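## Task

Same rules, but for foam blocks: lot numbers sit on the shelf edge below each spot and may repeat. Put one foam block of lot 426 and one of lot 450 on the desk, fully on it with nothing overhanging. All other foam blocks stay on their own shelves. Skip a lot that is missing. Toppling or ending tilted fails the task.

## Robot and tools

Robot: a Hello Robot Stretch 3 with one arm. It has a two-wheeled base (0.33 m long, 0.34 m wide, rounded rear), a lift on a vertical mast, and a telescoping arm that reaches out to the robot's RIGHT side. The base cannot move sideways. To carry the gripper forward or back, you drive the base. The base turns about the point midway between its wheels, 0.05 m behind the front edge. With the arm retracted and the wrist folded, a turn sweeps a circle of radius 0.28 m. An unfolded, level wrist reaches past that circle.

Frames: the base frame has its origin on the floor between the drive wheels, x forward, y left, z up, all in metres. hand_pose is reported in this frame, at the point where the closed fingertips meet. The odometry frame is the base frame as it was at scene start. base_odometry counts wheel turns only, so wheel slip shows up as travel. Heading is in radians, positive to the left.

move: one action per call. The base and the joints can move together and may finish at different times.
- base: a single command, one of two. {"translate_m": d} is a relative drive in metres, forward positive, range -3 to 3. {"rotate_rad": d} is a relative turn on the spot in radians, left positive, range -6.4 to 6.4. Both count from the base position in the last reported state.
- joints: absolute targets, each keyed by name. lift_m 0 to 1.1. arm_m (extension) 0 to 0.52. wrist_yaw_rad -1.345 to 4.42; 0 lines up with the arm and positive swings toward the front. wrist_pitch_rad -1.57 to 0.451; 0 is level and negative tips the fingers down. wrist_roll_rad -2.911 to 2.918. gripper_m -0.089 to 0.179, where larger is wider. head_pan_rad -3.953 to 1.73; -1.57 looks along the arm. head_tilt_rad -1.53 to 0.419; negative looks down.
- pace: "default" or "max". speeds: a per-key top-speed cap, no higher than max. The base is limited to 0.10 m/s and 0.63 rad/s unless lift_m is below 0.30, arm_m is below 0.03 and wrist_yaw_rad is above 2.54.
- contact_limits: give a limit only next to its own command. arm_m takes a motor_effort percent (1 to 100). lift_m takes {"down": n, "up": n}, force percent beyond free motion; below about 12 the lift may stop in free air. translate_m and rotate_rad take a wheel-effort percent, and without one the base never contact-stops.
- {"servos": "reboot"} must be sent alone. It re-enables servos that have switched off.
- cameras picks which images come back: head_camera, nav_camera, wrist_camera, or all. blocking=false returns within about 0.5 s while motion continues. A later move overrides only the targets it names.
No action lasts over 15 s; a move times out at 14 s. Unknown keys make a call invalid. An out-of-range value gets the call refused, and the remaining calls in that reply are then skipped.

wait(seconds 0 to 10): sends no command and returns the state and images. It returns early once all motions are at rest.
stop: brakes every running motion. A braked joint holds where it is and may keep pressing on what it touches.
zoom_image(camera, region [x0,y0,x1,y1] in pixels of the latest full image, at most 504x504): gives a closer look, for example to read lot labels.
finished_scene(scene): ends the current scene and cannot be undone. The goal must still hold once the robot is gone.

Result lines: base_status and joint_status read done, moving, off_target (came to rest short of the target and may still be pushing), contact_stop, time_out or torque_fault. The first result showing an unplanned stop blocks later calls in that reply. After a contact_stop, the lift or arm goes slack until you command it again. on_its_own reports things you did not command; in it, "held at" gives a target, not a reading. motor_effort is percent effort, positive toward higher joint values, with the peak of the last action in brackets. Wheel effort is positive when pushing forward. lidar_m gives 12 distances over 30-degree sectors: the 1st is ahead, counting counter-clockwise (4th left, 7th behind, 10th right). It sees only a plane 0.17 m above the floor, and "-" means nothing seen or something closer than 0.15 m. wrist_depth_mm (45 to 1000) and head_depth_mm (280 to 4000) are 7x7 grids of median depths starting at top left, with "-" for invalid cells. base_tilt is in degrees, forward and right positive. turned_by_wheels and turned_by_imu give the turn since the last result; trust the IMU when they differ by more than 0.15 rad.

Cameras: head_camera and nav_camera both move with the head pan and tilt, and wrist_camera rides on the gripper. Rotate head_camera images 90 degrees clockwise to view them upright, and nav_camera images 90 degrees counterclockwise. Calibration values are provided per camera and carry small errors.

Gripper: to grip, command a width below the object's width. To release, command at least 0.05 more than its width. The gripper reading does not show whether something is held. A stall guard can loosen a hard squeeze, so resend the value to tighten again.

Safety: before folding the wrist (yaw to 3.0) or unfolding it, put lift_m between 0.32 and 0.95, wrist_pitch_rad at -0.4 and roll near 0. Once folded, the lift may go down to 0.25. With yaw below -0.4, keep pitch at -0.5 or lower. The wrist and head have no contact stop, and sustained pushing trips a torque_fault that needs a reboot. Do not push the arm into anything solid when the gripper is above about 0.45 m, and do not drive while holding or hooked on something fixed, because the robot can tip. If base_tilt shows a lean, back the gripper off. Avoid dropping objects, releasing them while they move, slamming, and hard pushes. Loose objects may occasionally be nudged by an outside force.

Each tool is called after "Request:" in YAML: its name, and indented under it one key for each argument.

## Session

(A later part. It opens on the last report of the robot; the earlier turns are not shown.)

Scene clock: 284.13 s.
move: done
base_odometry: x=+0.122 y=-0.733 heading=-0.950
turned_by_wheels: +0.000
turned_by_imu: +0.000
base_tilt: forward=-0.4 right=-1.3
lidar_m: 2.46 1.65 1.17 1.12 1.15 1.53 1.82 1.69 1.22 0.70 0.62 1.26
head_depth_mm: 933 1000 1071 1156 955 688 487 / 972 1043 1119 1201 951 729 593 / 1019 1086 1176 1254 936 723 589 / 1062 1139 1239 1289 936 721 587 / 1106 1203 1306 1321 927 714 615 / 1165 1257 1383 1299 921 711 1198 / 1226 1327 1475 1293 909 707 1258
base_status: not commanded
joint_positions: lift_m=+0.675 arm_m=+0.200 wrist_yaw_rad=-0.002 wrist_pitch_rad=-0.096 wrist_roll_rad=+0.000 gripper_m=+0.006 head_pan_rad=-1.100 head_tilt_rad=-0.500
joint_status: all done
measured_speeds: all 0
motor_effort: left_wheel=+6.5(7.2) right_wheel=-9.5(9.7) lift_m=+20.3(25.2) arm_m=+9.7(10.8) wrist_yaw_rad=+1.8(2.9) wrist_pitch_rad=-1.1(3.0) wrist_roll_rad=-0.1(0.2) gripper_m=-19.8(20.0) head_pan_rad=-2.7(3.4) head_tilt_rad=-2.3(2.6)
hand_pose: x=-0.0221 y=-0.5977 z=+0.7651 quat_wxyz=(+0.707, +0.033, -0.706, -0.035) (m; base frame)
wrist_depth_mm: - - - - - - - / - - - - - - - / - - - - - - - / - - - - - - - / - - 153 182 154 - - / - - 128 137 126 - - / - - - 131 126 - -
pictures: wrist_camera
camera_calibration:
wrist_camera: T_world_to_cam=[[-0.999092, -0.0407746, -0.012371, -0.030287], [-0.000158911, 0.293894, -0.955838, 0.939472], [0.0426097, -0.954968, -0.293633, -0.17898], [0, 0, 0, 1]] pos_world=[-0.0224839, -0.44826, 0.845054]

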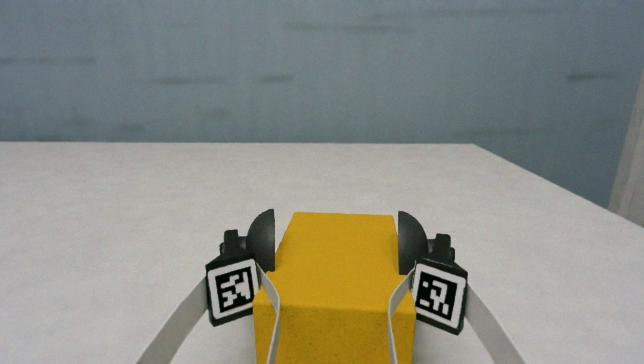

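Contact. Release and withdraw.

Request:
move:
  joints: {"gripper_m": 0.179}
  cameras: ["wrist_camera"]

Request:
move:
  joints: {"arm_m": 0.0}
  speeds: {"arm_m": 0.2}
  cameras: ["wrist_camera"]

Request:
move:
  joints: {"lift_m": 0.88, "wrist_pitch_rad": -0.4, "gripper_m": 0.06, "head_pan_rad": 0.2, "head_tilt_rad": -0.3}
  pace: "max"
  cameras: ["nav_camera"]

Request:
move:
  joints: {"wrist_yaw_rad": 3.0}
  pace: "max"
  cameras: ["nav_camera"]

Scene clock: 297.00 s.
move: done
base_odometry: x=+0.122 y=-0.733 heading=-0.950
turned_by_wheels: +0.000
turned_by_imu: +0.000
base_tilt: forward=-0.2 right=-1.1
lidar_m: 2.46 1.65 1.17 1.12 1.15 1.53 1.81 1.69 1.23 0.70 0.62 1.27
head_depth_mm: 936 997 1072 1153 956 711 489 / 974 1042 1119 1196 945 703 591 / 1013 1087 1176 1247 941 723 588 / 1057 1139 1236 1286 932 720 587 / 1108 1205 1313 1319 923 715 617 / 1166 1263 1383 1304 920 711 1195 / 1224 1335 1469 1295 912 707 1256
base_status: not commanded
joint_positions: lift_m=+0.675 arm_m=+0.200 wrist_yaw_rad=-0.002 wrist_pitch_rad=-0.114 wrist_roll_rad=+0.000 gripper_m=+0.179 head_pan_rad=-1.100 head_tilt_rad=-0.500
joint_status: all done
measured_speeds: all 0
motor_effort: left_wheel=+6.8(7.2) right_wheel=-8.4(9.7) lift_m=+24.7(24.8) arm_m=+3.1(6.5) wrist_yaw_rad=+1.2(2.8) wrist_pitch_rad=+2.1(2.2) wrist_roll_rad=+0.0(0.3) gripper_m=+0.6(85.4) head_pan_rad=-2.3(3.1) head_tilt_rad=-1.8(2.5)
hand_pose: x=-0.0220 y=-0.5968 z=+0.7607 quat_wxyz=(+0.706, +0.040, -0.706, -0.041) (m; base frame)
wrist_depth_mm: - - - - - - - / - - - - - - - / - - - - - - - / - - - - - - - / - 142 - 170 169 - - / - 126 - 129 123 - - / - - - 129 123 - 105
pictures: wrist_camera
camera_calibration:
wrist_camera: T_world_to_cam=[[-0.999079, -0.0408412, -0.0131734, -0.0296875], [-0.000158697, 0.310491, -0.950576, 0.940965], [0.0429129, -0.949698, -0.310212, -0.163739], [0, 0, 0, 1]] pos_world=[-0.0224843, -0.448877, 0.843274]

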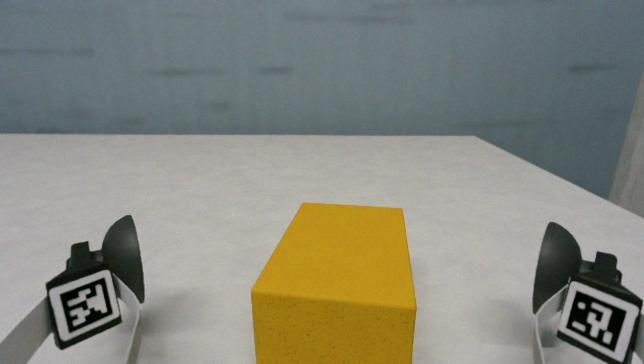

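Scene clock: 299.67 s.
move: done
base_odometry: x=+0.122 y=-0.733 heading=-0.950
turned_by_wheels: +0.000
turned_by_imu: +0.000
base_tilt: forward=-0.4 right=-1.3
lidar_m: 2.46 1.65 1.17 1.12 1.15 1.53 1.82 1.69 1.22 0.70 0.62 1.27
head_depth_mm: 933 995 1063 1158 955 707 595 / 968 1045 1125 1201 947 731 592 / 1011 1093 1176 1251 942 723 587 / 1058 1143 1231 1287 932 717 586 / 1111 1205 1308 1318 923 717 614 / 1159 1264 1376 1299 924 712 1200 / 1222 1335 1472 1293 918 709 1260
base_status: not commanded
joint_positions: lift_m=+0.675 arm_m=+0.001 wrist_yaw_rad=-0.002 wrist_pitch_rad=-0.115 wrist_roll_rad=+0.000 gripper_m=+0.179 head_pan_rad=-1.100 head_tilt_rad=-0.500
joint_status: all done
measured_speeds: all 0
motor_effort: left_wheel=+6.4(7.3) right_wheel=-8.6(9.6) lift_m=+26.3(27.2) arm_m=-11.7(14.5) wrist_yaw_rad=+1.6(2.8) wrist_pitch_rad=+2.1(2.4) wrist_roll_rad=-0.2(0.3) gripper_m=+0.4(1.1) head_pan_rad=-2.2(3.3) head_tilt_rad=-1.4(2.1)
hand_pose: x=-0.0220 y=-0.3974 z=+0.7605 quat_wxyz=(+0.706, +0.040, -0.706, -0.042) (m; base frame)
wrist_depth_mm: - - - - - - - / - - - - - - - / - - - - - - - / - - - 320 - - - / - 142 - - - - - / - 126 - - - - - / - - - - - - 105
pictures: wrist_camera
camera_calibration:
wrist_camera: T_world_to_cam=[[-0.999079, -0.0408294, -0.0132026, -0.0215176], [-0.000162617, 0.311274, -0.95032, 0.878938], [0.0429106, -0.949443, -0.310994, 0.0263226], [0, 0, 0, 1]] pos_world=[-0.0224843, -0.249478, 0.843175]

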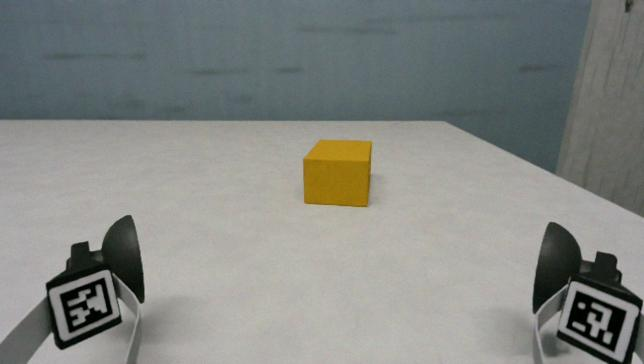

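Scene clock: 301.83 s.
move: done
base_odometry: x=+0.122 y=-0.733 heading=-0.950
turned_by_wheels: +0.000
turned_by_imu: +0.000
base_tilt: forward=-0.3 right=-1.2
lidar_m: 2.46 1.64 1.17 1.12 1.15 1.54 1.82 1.69 1.22 0.70 0.62 1.27
head_depth_mm: 2073 2147 2243 2344 2476 2046 1566 / 2103 2175 2289 2394 2491 2032 1549 / 2126 2249 2328 2454 2594 2034 1553 / 2150 2256 2366 2480 2567 2002 1532 / 2189 2295 2386 2551 2603 1992 1533 / 2231 2344 2453 2539 2667 1981 1516 / 2256 2390 2500 2602 2695 1953 1521
base_status: not commanded
joint_positions: lift_m=+0.880 arm_m=+0.001 wrist_yaw_rad=-0.002 wrist_pitch_rad=-0.413 wrist_roll_rad=+0.000 gripper_m=+0.060 head_pan_rad=+0.206 head_tilt_rad=-0.300
joint_status: all done
measured_speeds: all 0
motor_effort: left_wheel=+6.5(7.1) right_wheel=-8.6(9.5) lift_m=+26.8(31.8) arm_m=-7.4(12.5) wrist_yaw_rad=+0.7(2.7) wrist_pitch_rad=+1.9(16.7) wrist_roll_rad=-0.1(0.5) gripper_m=+0.1(84.7) head_pan_rad=-2.9(6.4) head_tilt_rad=+5.9(9.0)
hand_pose: x=-0.0220 y=-0.3706 z=+0.8938 quat_wxyz=(+0.692, +0.144, -0.692, -0.146) (m; base frame)
wrist_depth_mm: - - - - - - - / - - - - - - - / - - - - - - - / - - - - - - - / - - 153 - 148 - - / - - 128 - 125 - - / - - - - - - -
pictures: nav_camera (sideways)
camera_calibration:
nav_camera: T_world_to_cam=[[0.260997, 0.0718678, 0.962661, -1.21158], [0.218166, -0.975815, 0.0137006, 0.0310441], [0.940364, 0.206444, -0.270364, 0.299351], [0, 0, 0, 1]] pos_world=[0.0279475, 0.0555677, 1.24685]

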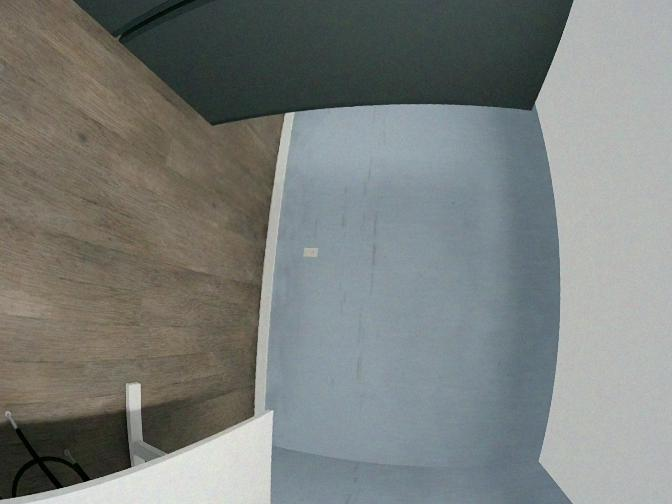

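Scene clock: 303.67 s.
move: done
base_odometry: x=+0.122 y=-0.733 heading=-0.950
turned_by_wheels: +0.000
turned_by_imu: +0.000
base_tilt: forward=-0.2 right=-1.3
lidar_m: 2.46 1.65 1.17 1.12 1.15 1.54 1.81 1.70 1.22 0.70 0.62 1.27
head_depth_mm: 2062 2156 2250 2376 2494 2048 1579 / 2100 2183 2285 2420 2489 2035 1559 / 2144 2222 2324 2420 2567 2026 1551 / 2172 2244 2372 2488 2589 1977 1542 / 2185 2289 2405 2516 2640 1994 1534 / 2213 2315 2460 2553 2659 1971 1521 / 2261 2362 2489 2639 2700 1970 1523
base_status: not commanded
joint_positions: lift_m=+0.880 arm_m=+0.001 wrist_yaw_rad=+2.997 wrist_pitch_rad=-0.413 wrist_roll_rad=+0.000 gripper_m=+0.060 head_pan_rad=+0.200 head_tilt_rad=-0.300
joint_status: all done
measured_speeds: all 0
motor_effort: left_wheel=+6.4(6.9) right_wheel=-8.7(9.2) lift_m=+23.8(26.6) arm_m=-3.3(7.4) wrist_yaw_rad=+1.6(7.7) wrist_pitch_rad=+2.0(2.1) wrist_roll_rad=+0.0(0.3) gripper_m=+0.7(0.8) head_pan_rad=-2.8(3.6) head_tilt_rad=+5.5(6.7)
hand_pose: x=+0.0112 y=+0.0772 z=+0.8938 quat_wxyz=(+0.195, +0.700, +0.095, +0.680) (m; base frame)
wrist_depth_mm: - 137 - - - - - / - 147 - - - - - / - 162 - - - - - / - 186 - - - - - / - - 197 - - - - / - - 129 - 125 - - / - - 263 - - - -
pictures: nav_camera (sideways)
camera_calibration:
nav_camera: T_world_to_cam=[[0.261376, 0.0704869, 0.96266, -1.21158], [0.213004, -0.976955, 0.0137, 0.0310608], [0.941441, 0.20147, -0.270367, 0.299349], [0, 0, 0, 1]] pos_world=[0.028242, 0.0554358, 1.24685]

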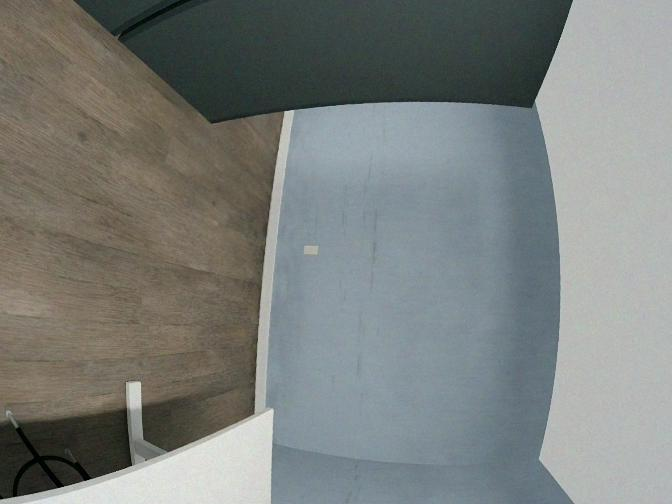

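Request:
move:
  joints: {"lift_m": 0.28}
  base: {"translate_m": 0.3}
  pace: "max"
  cameras: []

Request:
move:
  base: {"translate_m": 1.55}
  pace: "max"
  cameras: []

Request:
move:
  base: {"rotate_rad": 1.6}
  joints: {"head_pan_rad": 0.0}
  pace: "max"
  cameras: ["nav_camera"]

Scene clock: 325.53 s.
move: done
base_odometry: x=+0.296 y=-0.977 heading=-0.949
turned_by_wheels: +0.000
turned_by_imu: +0.000
base_tilt: forward=-0.2 right=-1.4
lidar_m: 2.16 2.23 1.18 1.13 1.16 1.55 2.12 1.67 0.80 0.50 0.74 1.03
head_depth_mm: 1822 1892 1963 2092 2194 2051 1564 / 1837 1924 2014 2114 2216 2047 1564 / 1862 1960 2050 2140 2245 2020 1538 / 1895 1998 2062 2179 2296 2021 1539 / 1925 2013 2106 2229 2342 2001 1531 / 1960 2080 2145 2272 2412 1983 1531 / 1966 2078 2192 2303 2436 1965 1534
base_status: done
joint_positions: lift_m=+0.280 arm_m=+0.001 wrist_yaw_rad=+2.997 wrist_pitch_rad=-0.414 wrist_roll_rad=+0.000 gripper_m=+0.060 head_pan_rad=+0.200 head_tilt_rad=-0.300
joint_status: all done
measured_speeds: all 0
motor_effort: left_wheel=+7.3(11.8) right_wheel=+0.6(10.6) lift_m=+26.8(27.4) arm_m=+12.0(12.7) wrist_yaw_rad=+2.2(3.2) wrist_pitch_rad=+2.1(2.2) wrist_roll_rad=-0.1(0.3) gripper_m=+0.2(1.2) head_pan_rad=-2.5(3.8) head_tilt_rad=+4.8(6.1)
hand_pose: x=+0.0111 y=+0.0770 z=+0.2936 quat_wxyz=(+0.195, +0.700, +0.095, +0.680) (m; base frame)
wrist_depth_mm: - 137 - - - - - / - 148 - - - - - / 940 161 866 898 896 880 872 / 736 186 661 719 717 702 693 / 597 574 194 585 159 580 575 / 514 510 129 310 126 493 494 / 434 98 258 270 427 421 431
pictures: none
No camera images: "cameras" was empty.

Scene clock: 332.10 s.
move: done
base_odometry: x=+1.198 y=-2.237 heading=-0.949
turned_by_wheels: +0.000
turned_by_imu: +0.002
base_tilt: forward=-0.2 right=-1.2
lidar_m: 0.63 0.65 0.87 2.19 1.34 1.62 3.62 0.98 1.02 1.11 0.92 0.66
head_depth_mm: 502 522 547 575 602 633 668 / 509 531 554 583 613 646 682 / 517 539 565 593 624 658 698 / 524 548 574 603 636 674 714 / 533 557 583 615 648 686 724 / 541 567 595 628 660 699 742 / 549 576 607 639 675 714 760
base_status: done
joint_positions: lift_m=+0.280 arm_m=+0.001 wrist_yaw_rad=+2.998 wrist_pitch_rad=-0.414 wrist_roll_rad=+0.000 gripper_m=+0.060 head_pan_rad=+0.200 head_tilt_rad=-0.300
joint_status: not commanded
measured_speeds: all 0
motor_effort: left_wheel=+4.9(13.4) right_wheel=-0.8(14.6) lift_m=+25.1(29.3) arm_m=+9.6(12.7) wrist_yaw_rad=+2.1(3.0) wrist_pitch_rad=+2.1(2.3) wrist_roll_rad=+0.0(0.3) gripper_m=+0.1(1.0) head_pan_rad=-2.9(3.5) head_tilt_rad=+4.7(5.5)
hand_pose: x=+0.0110 y=+0.0770 z=+0.2936 quat_wxyz=(+0.195, +0.700, +0.095, +0.680) (m; base frame)
wrist_depth_mm: - 137 - - - - - / - 147 - - - - - / 928 161 873 906 886 876 - / 740 185 661 709 706 704 672 / 605 579 194 588 159 581 581 / 509 513 129 313 126 499 492 / 439 98 257 271 425 420 429
pictures: none
No camera images: "cameras" was empty.

Scene clock: 334.23 s.
move: done
base_odometry: x=+1.198 y=-2.237 heading=+0.650
turned_by_wheels: +1.600
turned_by_imu: +1.568
base_tilt: forward=-0.4 right=-1.2
lidar_m: 1.65 1.24 1.63 3.61 0.99 1.02 1.11 0.92 0.66 0.63 0.65 0.88
head_depth_mm: 1621 1593 1571 1563 1526 1526 1469 / 2286 2255 2227 2164 2161 1949 1540 / 2285 2395 2528 2650 2745 2008 1544 / 2270 2396 2530 2604 2722 2007 1527 / 2275 2377 2483 2591 2707 1998 1534 / 2267 2365 2495 2639 2696 1953 1524 / 1272 1275 1305 1317 1337 1366 1387
base_status: done
joint_positions: lift_m=+0.280 arm_m=+0.001 wrist_yaw_rad=+2.998 wrist_pitch_rad=-0.414 wrist_roll_rad=+0.000 gripper_m=+0.060 head_pan_rad=-0.005 head_tilt_rad=-0.300
joint_status: all done
measured_speeds: all 0
motor_effort: left_wheel=-6.4(14.9) right_wheel=+5.9(15.1) lift_m=+28.5(29.1) arm_m=-1.2(10.7) wrist_yaw_rad=+0.7(2.4) wrist_pitch_rad=+2.3(2.3) wrist_roll_rad=+0.0(0.3) gripper_m=+0.5(0.9) head_pan_rad=+3.7(5.0) head_tilt_rad=+3.9(5.2)
hand_pose: x=+0.0110 y=+0.0770 z=+0.2936 quat_wxyz=(+0.195, +0.700, +0.095, +0.680) (m; base frame)
wrist_depth_mm: - 137 - - - - - / - 148 - - - - - / 995 161 859 894 868 879 882 / 733 186 656 711 696 692 696 / 606 580 195 591 159 584 573 / 513 511 128 312 126 496 495 / 436 98 258 270 421 423 431
pictures: nav_camera (sideways)
camera_calibration:
nav_camera: T_world_to_cam=[[0.27015, 0.0157875, 0.962689, -1.21165], [0.00966362, -0.99986, 0.0136852, 0.0322808], [0.96277, 0.00560599, -0.270265, 0.299154], [0, 0, 0, 1]] pos_world=[0.038999, 0.0497281, 1.24685]

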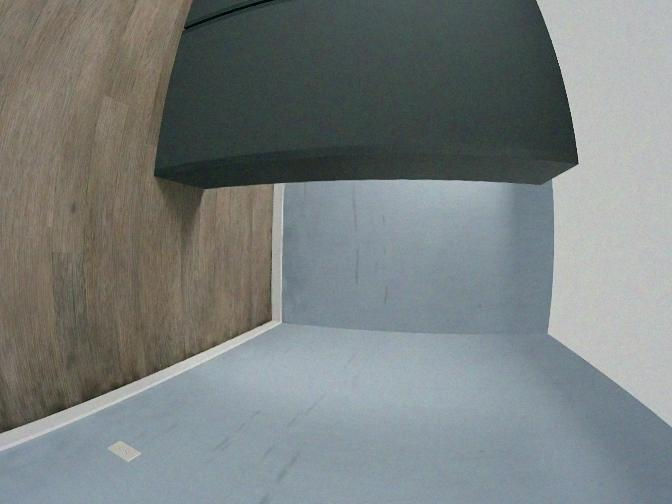

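Request:
move:
  base: {"rotate_rad": 0.015}
  cameras: []

Request:
move:
  base: {"translate_m": 1.95}
  pace: "max"
  cameras: []

Request:
move:
  joints: {"head_pan_rad": 1.2, "head_tilt_rad": -0.45}
  pace: "max"
  cameras: ["nav_camera", "head_camera"]

Scene clock: 348.90 s.
move: done
base_odometry: x=+1.198 y=-2.237 heading=+0.665
turned_by_wheels: +0.015
turned_by_imu: +0.014
base_tilt: forward=-0.3 right=-1.2
lidar_m: 1.56 1.24 1.65 3.63 0.99 1.04 1.10 0.90 0.66 0.63 0.65 0.89
head_depth_mm: 1715 1693 1651 1636 1618 1591 1503 / 2274 2348 2398 2331 2274 1939 1559 / 2308 2407 2503 2648 2780 2014 1540 / 2277 2395 2508 2648 2688 2017 1541 / 2249 2385 2486 2638 2728 1996 1534 / 2278 2355 2473 2580 2660 1910 1524 / 1183 1198 1218 1235 1259 1298 1379
base_status: done
joint_positions: lift_m=+0.280 arm_m=+0.001 wrist_yaw_rad=+2.998 wrist_pitch_rad=-0.414 wrist_roll_rad=+0.000 gripper_m=+0.060 head_pan_rad=+0.000 head_tilt_rad=-0.300
joint_status: not commanded
measured_speeds: all 0
motor_effort: left_wheel=-9.5(11.1) right_wheel=+8.9(10.5) lift_m=+29.1(29.6) arm_m=-12.3(12.7) wrist_yaw_rad=+2.1(2.4) wrist_pitch_rad=+2.2(2.2) wrist_roll_rad=-0.2(0.2) gripper_m=+0.6(0.8) head_pan_rad=+2.8(3.7) head_tilt_rad=+4.2(4.7)
hand_pose: x=+0.0110 y=+0.0770 z=+0.2936 quat_wxyz=(+0.195, +0.700, +0.095, +0.680) (m; base frame)
wrist_depth_mm: - 137 - - - - - / - 147 - - - - - / - 161 858 894 896 880 880 / 736 186 663 714 697 693 699 / 607 577 195 587 159 576 583 / 518 508 128 310 126 496 493 / 436 98 259 270 424 421 429
pictures: none
No camera images: "cameras" was empty.

Scene clock: 356.83 s.
move: done
base_odometry: x=+2.733 y=-1.034 heading=+0.665
turned_by_wheels: +0.000
turned_by_imu: +0.002
base_tilt: forward=-0.3 right=-1.1
lidar_m: 0.71 0.73 1.00 1.31 0.50 0.57 2.48 0.88 0.64 0.61 0.64 0.73
head_depth_mm: 589 619 650 682 721 763 812 / 590 615 647 681 720 759 807 / 587 614 645 678 718 759 806 / 586 614 645 678 714 757 802 / 586 612 642 675 712 754 800 / 583 610 640 671 711 751 795 / 581 609 639 670 708 747 793
base_status: done
joint_positions: lift_m=+0.280 arm_m=+0.001 wrist_yaw_rad=+2.998 wrist_pitch_rad=-0.414 wrist_roll_rad=+0.000 gripper_m=+0.060 head_pan_rad=+0.000 head_tilt_rad=-0.300
joint_status: not commanded
measured_speeds: all 0
motor_effort: left_wheel=+2.5(12.0) right_wheel=+2.4(16.1) lift_m=+24.7(29.7) arm_m=-8.7(12.6) wrist_yaw_rad=+2.0(3.1) wrist_pitch_rad=+2.1(2.3) wrist_roll_rad=+0.2(0.3) gripper_m=+0.0(0.9) head_pan_rad=+2.8(3.9) head_tilt_rad=+3.0(4.9)
hand_pose: x=+0.0110 y=+0.0770 z=+0.2936 quat_wxyz=(+0.195, +0.700, +0.095, +0.680) (m; base frame)
wrist_depth_mm: 396 137 - - - - - / - 147 - - - - - / - 161 869 907 895 881 794 / - 181 658 709 708 700 691 / - 553 194 590 159 578 575 / 512 507 128 313 126 491 495 / 433 98 259 270 424 420 430
pictures: none
No camera images: "cameras" was empty.

Scene clock: 357.77 s.
move: done
base_odometry: x=+2.733 y=-1.034 heading=+0.665
turned_by_wheels: +0.000
turned_by_imu: +0.000
base_tilt: forward=-0.4 right=-1.3
lidar_m: 0.71 0.73 1.00 1.31 0.51 0.57 2.48 0.88 0.64 0.61 0.64 0.73
head_depth_mm: 947 976 1002 1035 1070 1102 1147 / 1108 1146 1190 1238 1284 1335 1317 / 1349 1406 1467 1529 1607 1582 1356 / 1713 1804 1897 2023 2020 1678 1352 / 2338 2510 2738 2836 2225 1685 1342 / 3333 3601 3868 3204 2210 1665 1342 / 3332 3505 3824 3146 2171 1649 1338
base_status: not commanded
joint_positions: lift_m=+0.280 arm_m=+0.001 wrist_yaw_rad=+2.998 wrist_pitch_rad=-0.414 wrist_roll_rad=+0.000 gripper_m=+0.060 head_pan_rad=+1.235 head_tilt_rad=-0.448
joint_status: all done
measured_speeds: all 0
motor_effort: left_wheel=+2.9(3.3) right_wheel=+1.5(2.6) lift_m=+24.9(25.5) arm_m=-8.9(9.8) wrist_yaw_rad=+1.8(3.0) wrist_pitch_rad=+2.1(2.2) wrist_roll_rad=-0.1(0.3) gripper_m=+0.4(0.8) head_pan_rad=-2.6(6.2) head_tilt_rad=-4.6(7.1)
hand_pose: x=+0.0110 y=+0.0770 z=+0.2936 quat_wxyz=(+0.195, +0.700, +0.095, +0.680) (m; base frame)
wrist_depth_mm: 395 137 - - - - - / - 148 - - - - - / - 161 880 904 886 882 802 / - 181 669 712 710 697 698 / - 556 195 582 159 584 574 / 519 510 128 312 126 495 492 / 433 98 258 270 422 422 432
pictures: head_camera (sideways), nav_camera (sideways)
camera_calibration:
head_camera: T_world_to_cam=[[-0.0833165, -0.379052, -0.921617, 1.21531], [-0.931312, 0.358674, -0.063326, 0.0877177], [0.354564, 0.853037, -0.382899, 0.451775], [0, 0, 0, 1]] pos_world=[0.0227644, 0.0438205, 1.29858]
nav_camera: T_world_to_cam=[[0.11889, 0.392396, 0.91208, -1.14469], [0.949309, -0.314136, 0.011405, 0.0295231], [0.290993, 0.86449, -0.409853, 0.484842], [0, 0, 0, 1]] pos_world=[-0.0330196, 0.0393048, 1.24243]

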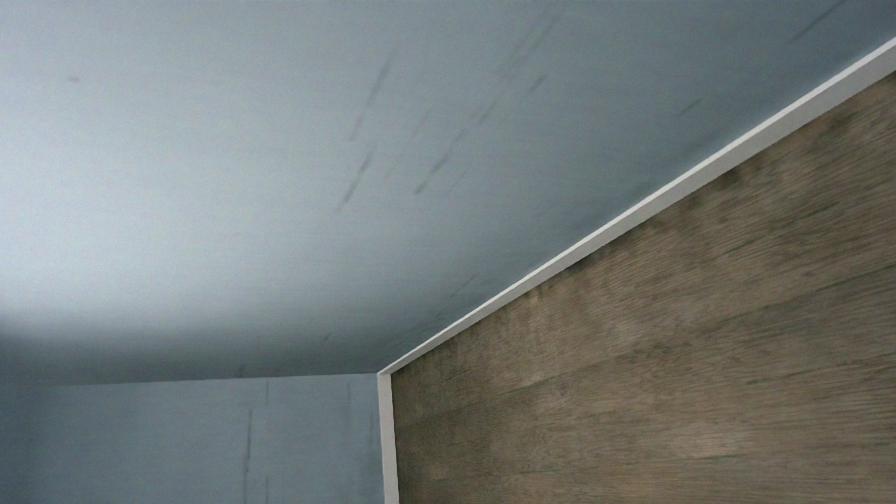

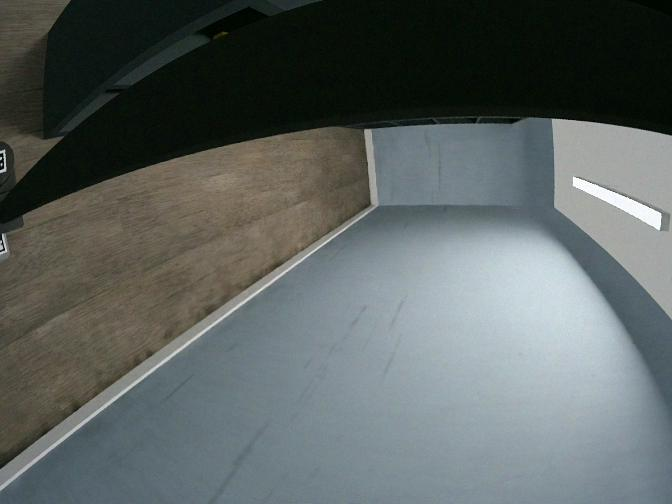

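Request:
move:
  base: {"translate_m": 0.2}
  cameras: []

Request:
move:
  base: {"rotate_rad": -1.6}
  joints: {"head_pan_rad": -2.2, "head_tilt_rad": -0.45}
  pace: "max"

Scene clock: 366.00 s.
move: done
base_odometry: x=+2.891 y=-0.910 heading=+0.665
turned_by_wheels: +0.000
turned_by_imu: +0.000
base_tilt: forward=-0.3 right=-1.3
lidar_m: 0.51 0.53 0.72 1.94 1.36 0.64 2.47 0.88 0.64 0.61 0.63 0.53
head_depth_mm: 646 661 684 708 731 760 790 / 748 777 805 836 871 911 954 / 898 932 971 1029 1084 1138 1196 / 1113 1176 1252 1326 1422 1509 1356 / 1482 1593 1722 1875 1965 1682 1344 / 2177 2431 2778 2815 2181 1657 1328 / 3272 3540 3716 3152 2179 1636 1342
base_status: done
joint_positions: lift_m=+0.280 arm_m=+0.001 wrist_yaw_rad=+2.998 wrist_pitch_rad=-0.414 wrist_roll_rad=+0.000 gripper_m=+0.060 head_pan_rad=+1.200 head_tilt_rad=-0.450
joint_status: not commanded
measured_speeds: all 0
motor_effort: left_wheel=+0.6(10.3) right_wheel=+9.9(13.4) lift_m=+26.8(27.5) arm_m=-7.5(8.5) wrist_yaw_rad=+1.6(3.2) wrist_pitch_rad=+2.2(2.3) wrist_roll_rad=+0.3(0.3) gripper_m=+0.5(0.8) head_pan_rad=-3.1(3.7) head_tilt_rad=-3.7(4.7)
hand_pose: x=+0.0110 y=+0.0770 z=+0.2936 quat_wxyz=(+0.195, +0.700, +0.095, +0.680) (m; base frame)
wrist_depth_mm: - 137 - - - - 523 / - 148 - - - - 535 / - 162 867 903 901 798 539 / 697 185 661 721 709 700 546 / 606 583 195 587 159 581 543 / 513 514 128 311 126 495 491 / 435 98 259 270 425 423 431
pictures: none
No camera images: "cameras" was empty.

Scene clock: 368.77 s.
move: done
base_odometry: x=+2.891 y=-0.911 heading=-0.935
turned_by_wheels: -1.600
turned_by_imu: -1.569
base_tilt: forward=-0.3 right=-1.3
lidar_m: 0.61 0.63 0.53 0.51 0.53 0.71 1.88 1.37 0.64 2.55 0.88 0.64
head_depth_mm: 800 1325 1358 1397 1359 1560 1369 / 688 1287 1364 966 1341 1452 1317 / 550 1168 1258 870 1332 1036 1279 / 544 577 624 677 748 828 925 / 623 668 721 788 862 950 1062 / 730 794 869 966 1086 1235 1297 / 2784 2954 3123 3193 2165 1631 1339
base_status: done
joint_positions: lift_m=+0.280 arm_m=+0.001 wrist_yaw_rad=+2.998 wrist_pitch_rad=-0.414 wrist_roll_rad=+0.000 gripper_m=+0.060 head_pan_rad=-2.208 head_tilt_rad=-0.450
joint_status: all done
measured_speeds: translate_m=+0.000 rotate_rad=+0.000 lift_m=+0.000 arm_m=+0.000 wrist_yaw_rad=+0.000 wrist_pitch_rad=+0.000 wrist_roll_rad=+0.000 head_pan_rad=+0.024 head_tilt_rad=+0.000
motor_effort: left_wheel=+5.7(14.3) right_wheel=-7.6(15.4) lift_m=+27.2(27.6) arm_m=-11.8(12.9) wrist_yaw_rad=+0.9(2.7) wrist_pitch_rad=+2.1(2.2) wrist_roll_rad=-0.1(0.3) gripper_m=+0.3(1.0) head_pan_rad=+3.2(5.5) head_tilt_rad=-3.5(6.0)
hand_pose: x=+0.0110 y=+0.0770 z=+0.2936 quat_wxyz=(+0.195, +0.700, +0.095, +0.680) (m; base frame)
wrist_depth_mm: 469 137 499 511 527 534 540 / 510 147 529 542 - - - / 541 161 169 - - - - / - 178 189 - 679 664 676 / 605 559 194 593 159 576 575 / 514 508 128 310 126 496 494 / 439 97 260 271 422 422 428
pictures: head_camera (sideways), nav_camera (sideways), wrist_camera
camera_calibration:
head_camera: T_world_to_cam=[[0.193166, 0.33866, -0.920867, 1.21264], [0.782816, -0.61901, -0.0634402, 0.0773732], [-0.591511, -0.708615, -0.38468, 0.459842], [0, 0, 0, 1]] pos_world=[-0.0228088, -0.0369265, 1.29848]
nav_camera: T_world_to_cam=[[-0.231048, -0.340747, 0.911322, -1.14149], [-0.813185, 0.581893, 0.0114045, 0.0403323], [-0.534178, -0.738439, -0.411535, 0.492085], [0, 0, 0, 1]] pos_world=[0.0319193, -0.0490538, 1.24232]
wrist_camera: T_world_to_cam=[[0.993964, -0.106759, -0.0252499, 0.0113555], [-0.0821568, -0.571862, -0.816226, 0.317072], [0.0726998, 0.813374, -0.577181, 0.27214], [0, 0, 0, 1]] pos_world=[-0.00502192, -0.0388181, 0.416163]

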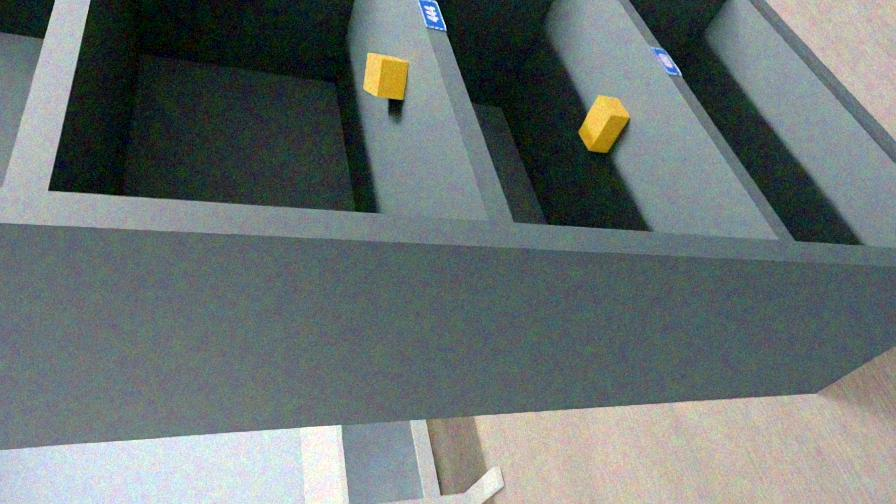

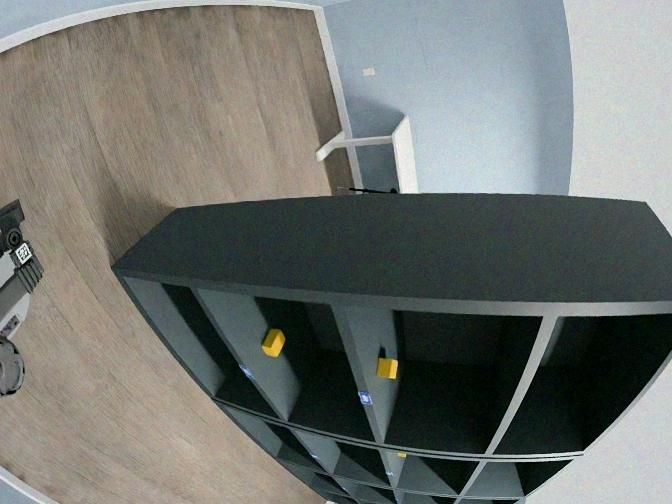

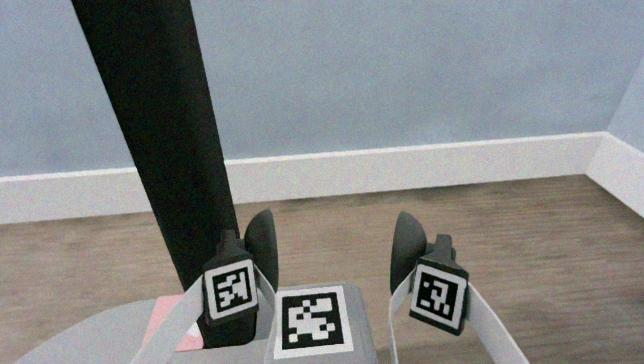

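Request:
zoom_image:
  camera: "head_camera"
  region: [410, 0, 455, 35]

Request:
zoom_image:
  camera: "head_camera"
  region: [645, 40, 690, 85]

Request:
move:
  base: {"translate_m": -0.9}
  joints: {"head_pan_rad": -1.9, "head_tilt_rad": -0.5}
  pace: "max"
  cameras: ["head_camera", "nav_camera"]

Scaled by 11.200 from the camera's 896x504 image, which has a finer 1280x720 frame.

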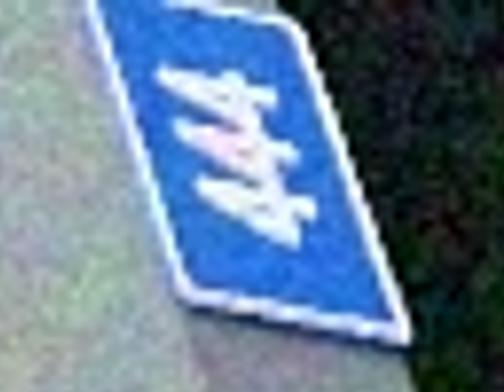

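Scaled by 11.200 from the camera's 896x504 image, which has a finer 1280x720 frame.

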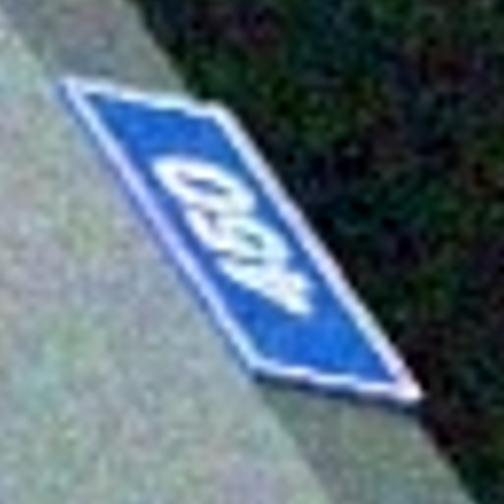

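Scene clock: 384.10 s.
move: done
base_odometry: x=+2.356 y=-0.186 heading=-0.935
turned_by_wheels: +0.000
turned_by_imu: -0.001
base_tilt: forward=-0.4 right=-1.2
lidar_m: 1.50 0.72 0.51 0.49 0.51 0.69 1.81 1.39 0.64 0.96 0.68 1.57
head_depth_mm: 519 547 596 664 769 966 1249 / 603 631 658 661 739 818 963 / 712 769 810 722 888 902 964 / 837 903 963 714 1116 946 1140 / 808 876 940 707 1125 941 809 / 785 845 911 699 1073 939 784 / 760 815 881 625 560 930 763
base_status: done
joint_positions: lift_m=+0.280 arm_m=+0.001 wrist_yaw_rad=+2.998 wrist_pitch_rad=-0.414 wrist_roll_rad=+0.000 gripper_m=+0.060 head_pan_rad=-1.900 head_tilt_rad=-0.500
joint_status: all done
measured_speeds: all 0
motor_effort: left_wheel=-2.7(13.5) right_wheel=-7.5(17.5) lift_m=+28.8(29.2) arm_m=-7.5(10.4) wrist_yaw_rad=+1.2(3.7) wrist_pitch_rad=+2.1(2.2) wrist_roll_rad=-0.2(0.3) gripper_m=+0.3(1.0) head_pan_rad=-3.1(4.8) head_tilt_rad=-4.5(5.9)
hand_pose: x=+0.0110 y=+0.0770 z=+0.2936 quat_wxyz=(+0.195, +0.700, +0.095, +0.680) (m; base frame)
wrist_depth_mm: 454 137 478 498 509 522 534 / 500 148 525 534 539 - - / 533 161 170 - - - - / - 179 188 - 650 675 669 / 577 559 195 590 159 583 574 / 514 504 128 310 126 498 494 / 437 98 260 270 424 422 430
pictures: head_camera (sideways), nav_camera (sideways)
camera_calibration:
head_camera: T_world_to_cam=[[0.0959668, 0.424185, -0.900476, 1.18665], [0.934749, -0.349324, -0.0649356, 0.0784126], [-0.342102, -0.835488, -0.43003, 0.517349], [0, 0, 0, 1]] pos_world=[-0.0101885, -0.0437276, 1.29611]
nav_camera: T_world_to_cam=[[-0.131289, -0.437129, 0.889765, -1.11401], [-0.951574, 0.30724, 0.0105335, 0.0422597], [-0.277976, -0.845294, -0.456297, 0.54876], [0, 0, 0, 1]] pos_world=[0.0464987, -0.0360839, 1.24116]

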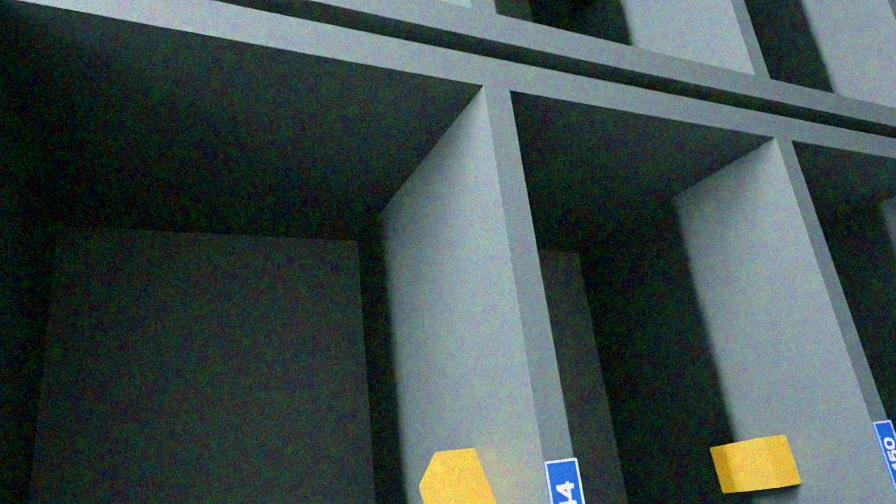

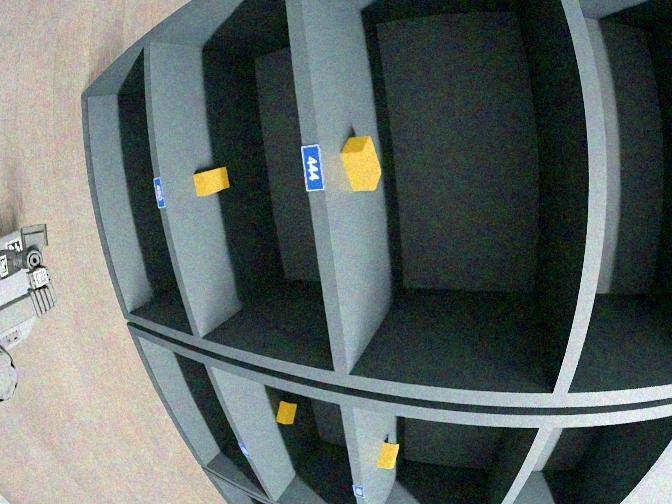

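Request:
move:
  joints: {"head_pan_rad": -1.57, "head_tilt_rad": -0.7, "lift_m": 0.5}
  pace: "max"
  cameras: ["head_camera"]

Request:
zoom_image:
  camera: "head_camera"
  region: [500, 150, 800, 400]

Scene clock: 392.30 s.
move: done
base_odometry: x=+2.356 y=-0.186 heading=-0.935
turned_by_wheels: +0.000
turned_by_imu: +0.000
base_tilt: forward=-0.2 right=-1.1
lidar_m: 1.51 0.72 0.52 0.49 0.51 0.69 1.81 1.39 0.64 0.96 0.68 1.57
head_depth_mm: 793 885 701 942 939 927 1116 / 792 881 691 1140 992 1182 1140 / 786 869 684 1133 979 1206 1127 / 789 866 638 1127 975 1199 1118 / 787 865 617 1128 943 1195 1120 / 786 863 657 1126 960 1190 1112 / 785 862 651 1128 953 1183 1107
base_status: not commanded
joint_positions: lift_m=+0.500 arm_m=+0.001 wrist_yaw_rad=+2.998 wrist_pitch_rad=-0.414 wrist_roll_rad=+0.000 gripper_m=+0.060 head_pan_rad=-1.567 head_tilt_rad=-0.706
joint_status: all done
measured_speeds: all 0
motor_effort: left_wheel=-2.6(3.1) right_wheel=-7.6(8.4) lift_m=+26.4(31.9) arm_m=-4.2(5.7) wrist_yaw_rad=+2.2(3.1) wrist_pitch_rad=+2.2(2.3) wrist_roll_rad=+0.0(0.3) gripper_m=+0.6(1.0) head_pan_rad=+0.3(5.2) head_tilt_rad=+3.2(8.3)
hand_pose: x=+0.0110 y=+0.0770 z=+0.5135 quat_wxyz=(+0.195, +0.700, +0.096, +0.680) (m; base frame)
wrist_depth_mm: 460 137 487 498 516 523 537 / 496 147 518 536 544 - - / 533 161 171 - - - - / - 179 188 - - - - / - - 192 - 148 - - / - - 128 761 125 759 756 / 684 645 268 661 646 645 658
pictures: head_camera (sideways)
camera_calibration:
head_camera: T_world_to_cam=[[-0.0484036, 0.607403, -0.792918, 1.04726], [0.997526, -0.0111249, -0.069416, 0.0838766], [-0.0509846, -0.794316, -0.605361, 0.74374], [0, 0, 0, 1]] pos_world=[0.00494123, -0.044409, 1.28644]

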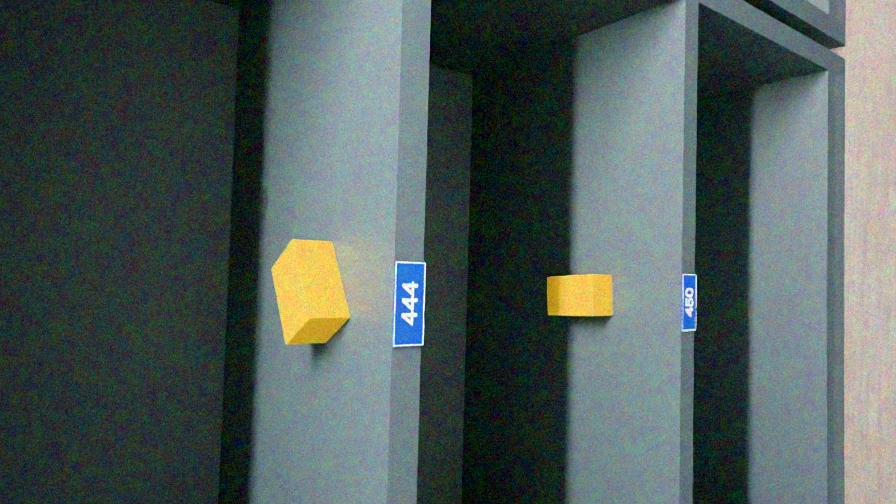

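Scaled by 1.680 from the camera's 896x504 image, which has a finer 1280x720 frame.

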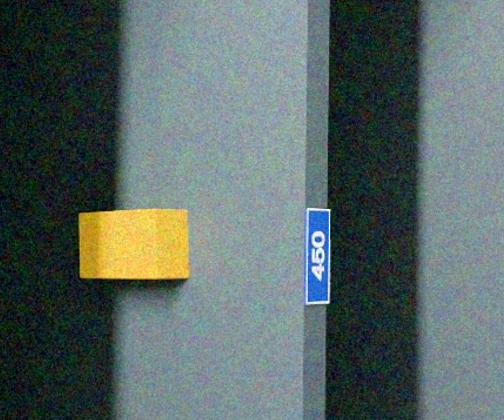

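Request:
zoom_image:
  camera: "head_camera"
  region: [535, 255, 635, 335]

Scaled by 5.040 from the camera's 896x504 image, which has a finer 1280x720 frame.

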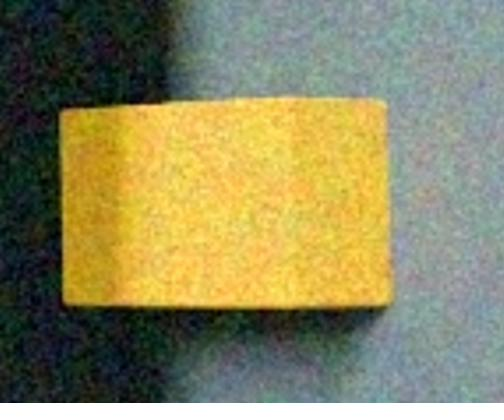

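Request:
move:
  base: {"translate_m": 0.058}
  joints: {"wrist_yaw_rad": 0.0, "gripper_m": 0.179}
  pace: "max"
  cameras: []

Request:
move:
  joints: {"wrist_pitch_rad": -0.1, "lift_m": 0.487}
  pace: "max"
  cameras: ["wrist_camera"]

Scene clock: 411.27 s.
move: done
base_odometry: x=+2.390 y=-0.233 heading=-0.935
turned_by_wheels: +0.000
turned_by_imu: +0.000
base_tilt: forward=-0.4 right=-1.2
lidar_m: 1.45 0.72 0.52 0.50 0.51 0.69 1.82 0.74 0.68 0.96 0.64 1.51
head_depth_mm: 792 888 711 1024 1002 1002 1116 / 790 884 700 1137 999 1213 1134 / 791 881 657 1129 988 1207 1130 / 786 872 619 1118 950 1202 1124 / 787 862 677 1126 979 1203 1116 / 785 859 669 1121 967 1188 1117 / 784 861 660 1094 959 1132 1110
base_status: done
joint_positions: lift_m=+0.500 arm_m=+0.001 wrist_yaw_rad=+0.003 wrist_pitch_rad=-0.414 wrist_roll_rad=+0.000 gripper_m=+0.179 head_pan_rad=-1.570 head_tilt_rad=-0.700
joint_status: all done
measured_speeds: all 0
motor_effort: left_wheel=+7.5(12.3) right_wheel=+0.9(8.9) lift_m=+26.4(26.6) arm_m=-1.3(2.7) wrist_yaw_rad=-2.2(8.1) wrist_pitch_rad=+2.3(2.3) wrist_roll_rad=+0.1(0.3) gripper_m=+0.7(84.8) head_pan_rad=-3.3(3.5) head_tilt_rad=+3.0(3.9)
hand_pose: x=-0.0209 y=-0.3704 z=+0.5135 quat_wxyz=(+0.693, +0.147, -0.691, -0.145) (m; base frame)
wrist_depth_mm: - - - - - - - / 292 290 288 303 299 294 289 / 292 288 287 - 282 279 276 / - - - - - 837 - / - 146 - - - - - / - 126 - - - - - / - - - - - - 105
pictures: none
No camera images: "cameras" was empty.

Scene clock: 412.17 s.
move: done
base_odometry: x=+2.390 y=-0.233 heading=-0.935
turned_by_wheels: +0.000
turned_by_imu: +0.000
base_tilt: forward=-0.4 right=-1.2
lidar_m: 1.44 0.72 0.52 0.50 0.51 0.69 1.82 0.74 0.68 0.96 0.65 1.51
head_depth_mm: 791 884 710 1028 1002 999 1125 / 791 884 701 1138 996 1221 1135 / 788 881 658 1132 987 1206 1134 / 786 872 618 1119 956 1208 1134 / 784 863 675 1125 971 1199 1119 / 783 862 668 1122 967 1195 1115 / 784 860 660 1095 960 1129 1110
base_status: not commanded
joint_positions: lift_m=+0.487 arm_m=+0.001 wrist_yaw_rad=+0.003 wrist_pitch_rad=-0.124 wrist_roll_rad=+0.000 gripper_m=+0.179 head_pan_rad=-1.570 head_tilt_rad=-0.700
joint_status: all done
measured_speeds: all 0
motor_effort: left_wheel=+7.9(8.1) right_wheel=+1.0(2.2) lift_m=+24.5(27.2) arm_m=-0.3(1.4) wrist_yaw_rad=-3.2(3.8) wrist_pitch_rad=+3.9(5.6) wrist_roll_rad=+0.2(0.3) gripper_m=+0.7(1.0) head_pan_rad=-3.0(3.4) head_tilt_rad=+2.4(3.7)
hand_pose: x=-0.0207 y=-0.3968 z=+0.5701 quat_wxyz=(+0.706, +0.045, -0.705, -0.043) (m; base frame)
wrist_depth_mm: - - - - - - - / - - - - - - - / - - - - - - - / - - - - - - - / 299 297 296 295 294 289 286 / - 139 - - - - - / - - - - - - 105
pictures: wrist_camera
camera_calibration:
wrist_camera: T_world_to_cam=[[-0.998865, -0.045668, -0.013533, -0.0245144], [-0.00180195, 0.320149, -0.947365, 0.699649], [0.0475969, -0.946266, -0.319868, -0.0259683], [0, 0, 0, 1]] pos_world=[-0.0219898, -0.249685, 0.654185]

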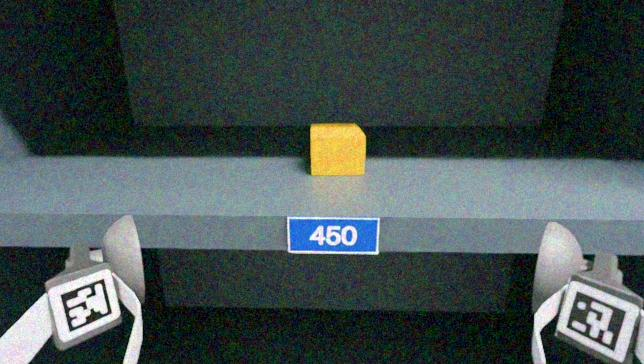

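Request:
move:
  joints: {"arm_m": 0.267}
  contact_limits: {"arm_m": 35}
  speeds: {"arm_m": 0.2}
  cameras: ["wrist_camera"]

Request:
move:
  joints: {"gripper_m": 0.03}
  cameras: []

Request:
move:
  joints: {"gripper_m": 0.005}
  cameras: ["wrist_camera"]

Request:
move:
  joints: {"lift_m": 0.55}
  cameras: ["wrist_camera"]

Scene clock: 424.93 s.
move: done
base_odometry: x=+2.390 y=-0.233 heading=-0.935
turned_by_wheels: +0.000
turned_by_imu: +0.000
base_tilt: forward=-0.4 right=-1.3
lidar_m: 1.45 0.72 0.52 0.50 0.51 0.69 1.82 0.74 0.68 0.97 0.64 1.51
head_depth_mm: 790 886 711 1027 999 1003 1115 / 792 881 701 1139 997 1212 1138 / 788 882 658 1127 989 650 573 / 784 870 619 1119 951 669 1124 / 788 861 677 1124 974 1197 1121 / 784 862 669 1121 966 1194 1117 / 779 861 658 1093 960 1132 1108
base_status: not commanded
joint_positions: lift_m=+0.487 arm_m=+0.267 wrist_yaw_rad=+0.003 wrist_pitch_rad=-0.123 wrist_roll_rad=+0.000 gripper_m=+0.179 head_pan_rad=-1.570 head_tilt_rad=-0.700
joint_status: all done
measured_speeds: all 0
motor_effort: left_wheel=+7.7(8.4) right_wheel=+1.5(2.3) lift_m=+29.3(30.0) arm_m=+12.9(14.7) wrist_yaw_rad=-2.5(4.2) wrist_pitch_rad=+3.7(4.0) wrist_roll_rad=+0.0(0.4) gripper_m=+0.6(1.2) head_pan_rad=-2.8(3.5) head_tilt_rad=+2.0(3.1)
contact_limits: arm_m 35 (drawing in: default 31, maximum 55; extending or still: default 39, maximum 69)
hand_pose: x=-0.0208 y=-0.6633 z=+0.5704 quat_wxyz=(+0.706, +0.045, -0.705, -0.043) (m; base frame)
wrist_depth_mm: - - - - - 401 399 / - - - - - - - / - - - - - - - / - - - - - - - / 259 244 257 152 242 257 273 / - 181 189 133 181 188 196 / 118 160 160 139 154 159 105
pictures: wrist_camera
camera_calibration:
wrist_camera: T_world_to_cam=[[-0.998865, -0.0456822, -0.0134849, -0.0367177], [-0.00180678, 0.319249, -0.947669, 0.784765], [0.0475966, -0.946569, -0.318969, -0.278766], [0, 0, 0, 1]] pos_world=[-0.0219898, -0.516084, 0.654284]

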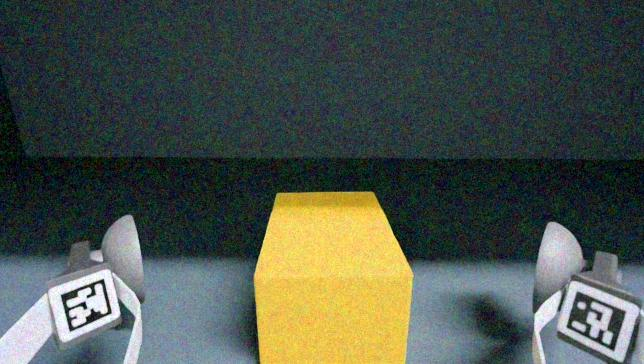

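Scene clock: 426.97 s.
move: done
base_odometry: x=+2.390 y=-0.233 heading=-0.935
turned_by_wheels: +0.000
turned_by_imu: +0.000
base_tilt: forward=-0.3 right=-1.1
lidar_m: 1.45 0.71 0.52 0.49 0.51 0.69 1.82 0.74 0.68 0.96 0.64 1.51
head_depth_mm: 790 885 710 1021 1004 1002 1124 / 789 883 703 1136 994 1217 1142 / 789 881 660 1131 988 650 573 / 786 870 619 1122 924 670 1126 / 785 865 675 1117 973 1198 1119 / 786 862 668 1124 968 1188 1110 / 783 858 660 1094 960 1134 1107
base_status: not commanded
joint_positions: lift_m=+0.487 arm_m=+0.267 wrist_yaw_rad=+0.003 wrist_pitch_rad=-0.123 wrist_roll_rad=+0.000 gripper_m=+0.031 head_pan_rad=-1.570 head_tilt_rad=-0.700
joint_status: all done
measured_speeds: all 0
motor_effort: left_wheel=+7.9(8.2) right_wheel=+1.1(2.5) lift_m=+28.3(29.5) arm_m=+8.7(12.8) wrist_yaw_rad=-2.7(4.8) wrist_pitch_rad=+3.8(3.9) wrist_roll_rad=+0.0(0.3) gripper_m=-12.3(83.8) head_pan_rad=-2.9(3.4) head_tilt_rad=+1.8(2.7)
contact_limits: arm_m 35 (drawing in: default 31, maximum 55; extending or still: default 39, maximum 69)
hand_pose: x=-0.0208 y=-0.6633 z=+0.5704 quat_wxyz=(+0.706, +0.045, -0.705, -0.043) (m; base frame)
wrist_depth_mm: - - - - - 403 403 / - - - - - - - / - - - - - - - / - - - - - - - / 259 257 161 151 160 256 256 / 197 198 129 132 128 196 196 / 167 100 154 138 143 148 159
pictures: none
No camera images: "cameras" was empty.

Scene clock: 427.73 s.
move: done
base_odometry: x=+2.390 y=-0.233 heading=-0.935
turned_by_wheels: +0.000
turned_by_imu: +0.000
base_tilt: forward=-0.3 right=-1.3
lidar_m: 1.44 0.72 0.52 0.49 0.51 0.69 1.82 0.74 0.68 0.96 0.65 1.51
head_depth_mm: 793 887 710 1021 1002 1005 1120 / 792 881 702 1134 995 1220 1132 / 788 881 659 1123 990 648 575 / 786 876 619 1116 920 669 1124 / 783 865 677 1124 975 1199 1124 / 787 862 666 1118 970 1187 1113 / 782 859 660 1094 966 1133 1111
base_status: not commanded
joint_positions: lift_m=+0.487 arm_m=+0.267 wrist_yaw_rad=+0.003 wrist_pitch_rad=-0.123 wrist_roll_rad=+0.000 gripper_m=+0.006 head_pan_rad=-1.570 head_tilt_rad=-0.700
joint_status: all done
measured_speeds: all 0
motor_effort: left_wheel=+7.4(8.3) right_wheel=+1.9(2.2) lift_m=+28.9(29.0) arm_m=+8.4(9.4) wrist_yaw_rad=-2.5(4.5) wrist_pitch_rad=+3.8(3.9) wrist_roll_rad=-0.2(0.3) gripper_m=-20.6(90.7) head_pan_rad=-2.6(2.9) head_tilt_rad=+1.8(3.0)
contact_limits: arm_m 35 (drawing in: default 31, maximum 55; extending or still: default 39, maximum 69)
hand_pose: x=-0.0208 y=-0.6633 z=+0.5704 quat_wxyz=(+0.706, +0.045, -0.705, -0.043) (m; base frame)
wrist_depth_mm: - - - - - 404 405 / - - - - - - - / - - - - - - - / - - - - - - - / 259 258 230 151 160 257 257 / 198 198 129 132 128 197 196 / 167 154 154 138 143 154 159
pictures: wrist_camera
camera_calibration:
wrist_camera: T_world_to_cam=[[-0.99887, -0.0455563, -0.0135488, -0.036611], [-0.00170619, 0.319254, -0.947668, 0.784768], [0.0474977, -0.946574, -0.318971, -0.278769], [0, 0, 0, 1]] pos_world=[-0.0219897, -0.516084, 0.654284]

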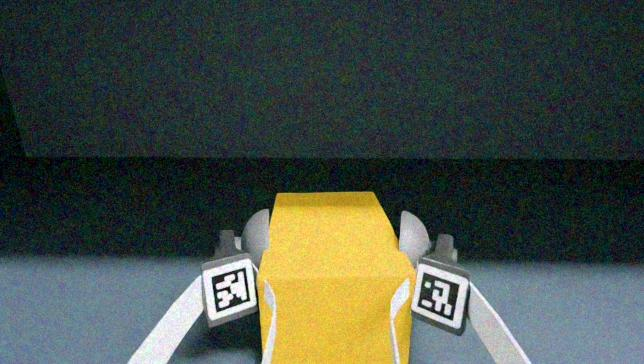

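Scene clock: 429.13 s.
move: done
base_odometry: x=+2.390 y=-0.233 heading=-0.935
turned_by_wheels: +0.000
turned_by_imu: +0.000
base_tilt: forward=-0.2 right=-1.2
lidar_m: 1.44 0.72 0.52 0.50 0.51 0.69 1.82 0.74 0.68 0.96 0.65 1.51
head_depth_mm: 791 882 709 1018 998 998 1119 / 790 882 701 1133 999 888 1114 / 787 882 659 1126 990 598 1107 / 788 871 618 1122 868 629 1130 / 787 865 679 1121 978 1196 1122 / 787 860 669 1121 970 1188 1121 / 781 859 660 1092 959 1133 1112
base_status: not commanded
joint_positions: lift_m=+0.550 arm_m=+0.267 wrist_yaw_rad=+0.003 wrist_pitch_rad=-0.123 wrist_roll_rad=+0.000 gripper_m=+0.008 head_pan_rad=-1.570 head_tilt_rad=-0.700
joint_status: all done
measured_speeds: all 0
motor_effort: left_wheel=+7.9(8.2) right_wheel=+2.3(2.3) lift_m=+28.6(31.1) arm_m=+5.6(8.0) wrist_yaw_rad=-2.1(3.9) wrist_pitch_rad=+3.8(3.9) wrist_roll_rad=+0.0(0.3) gripper_m=-8.8(21.0) head_pan_rad=-2.3(2.9) head_tilt_rad=+2.3(2.7)
contact_limits: arm_m 35 (drawing in: default 31, maximum 55; extending or still: default 39, maximum 69)
hand_pose: x=-0.0208 y=-0.6633 z=+0.6334 quat_wxyz=(+0.706, +0.045, -0.705, -0.043) (m; base frame)
wrist_depth_mm: - - - - - 401 402 / - - - - - - - / - - - - - - - / - - - - - - - / - - 151 152 149 - - / 303 303 129 133 128 300 300 / 244 99 228 138 227 235 242
pictures: wrist_camera
camera_calibration:
wrist_camera: T_world_to_cam=[[-0.99887, -0.0455563, -0.0135488, -0.0357574], [-0.00170619, 0.319254, -0.947668, 0.844471], [0.0474977, -0.946574, -0.318971, -0.258674], [0, 0, 0, 1]] pos_world=[-0.0219897, -0.516084, 0.717284]

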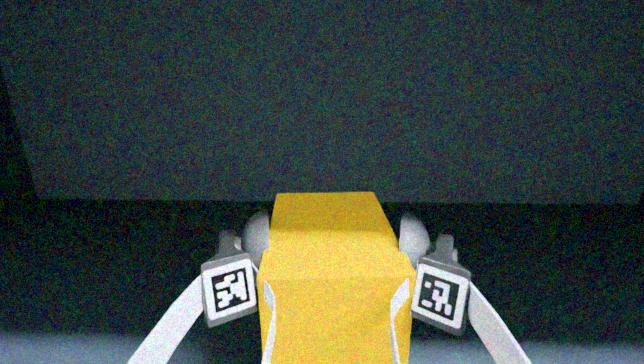

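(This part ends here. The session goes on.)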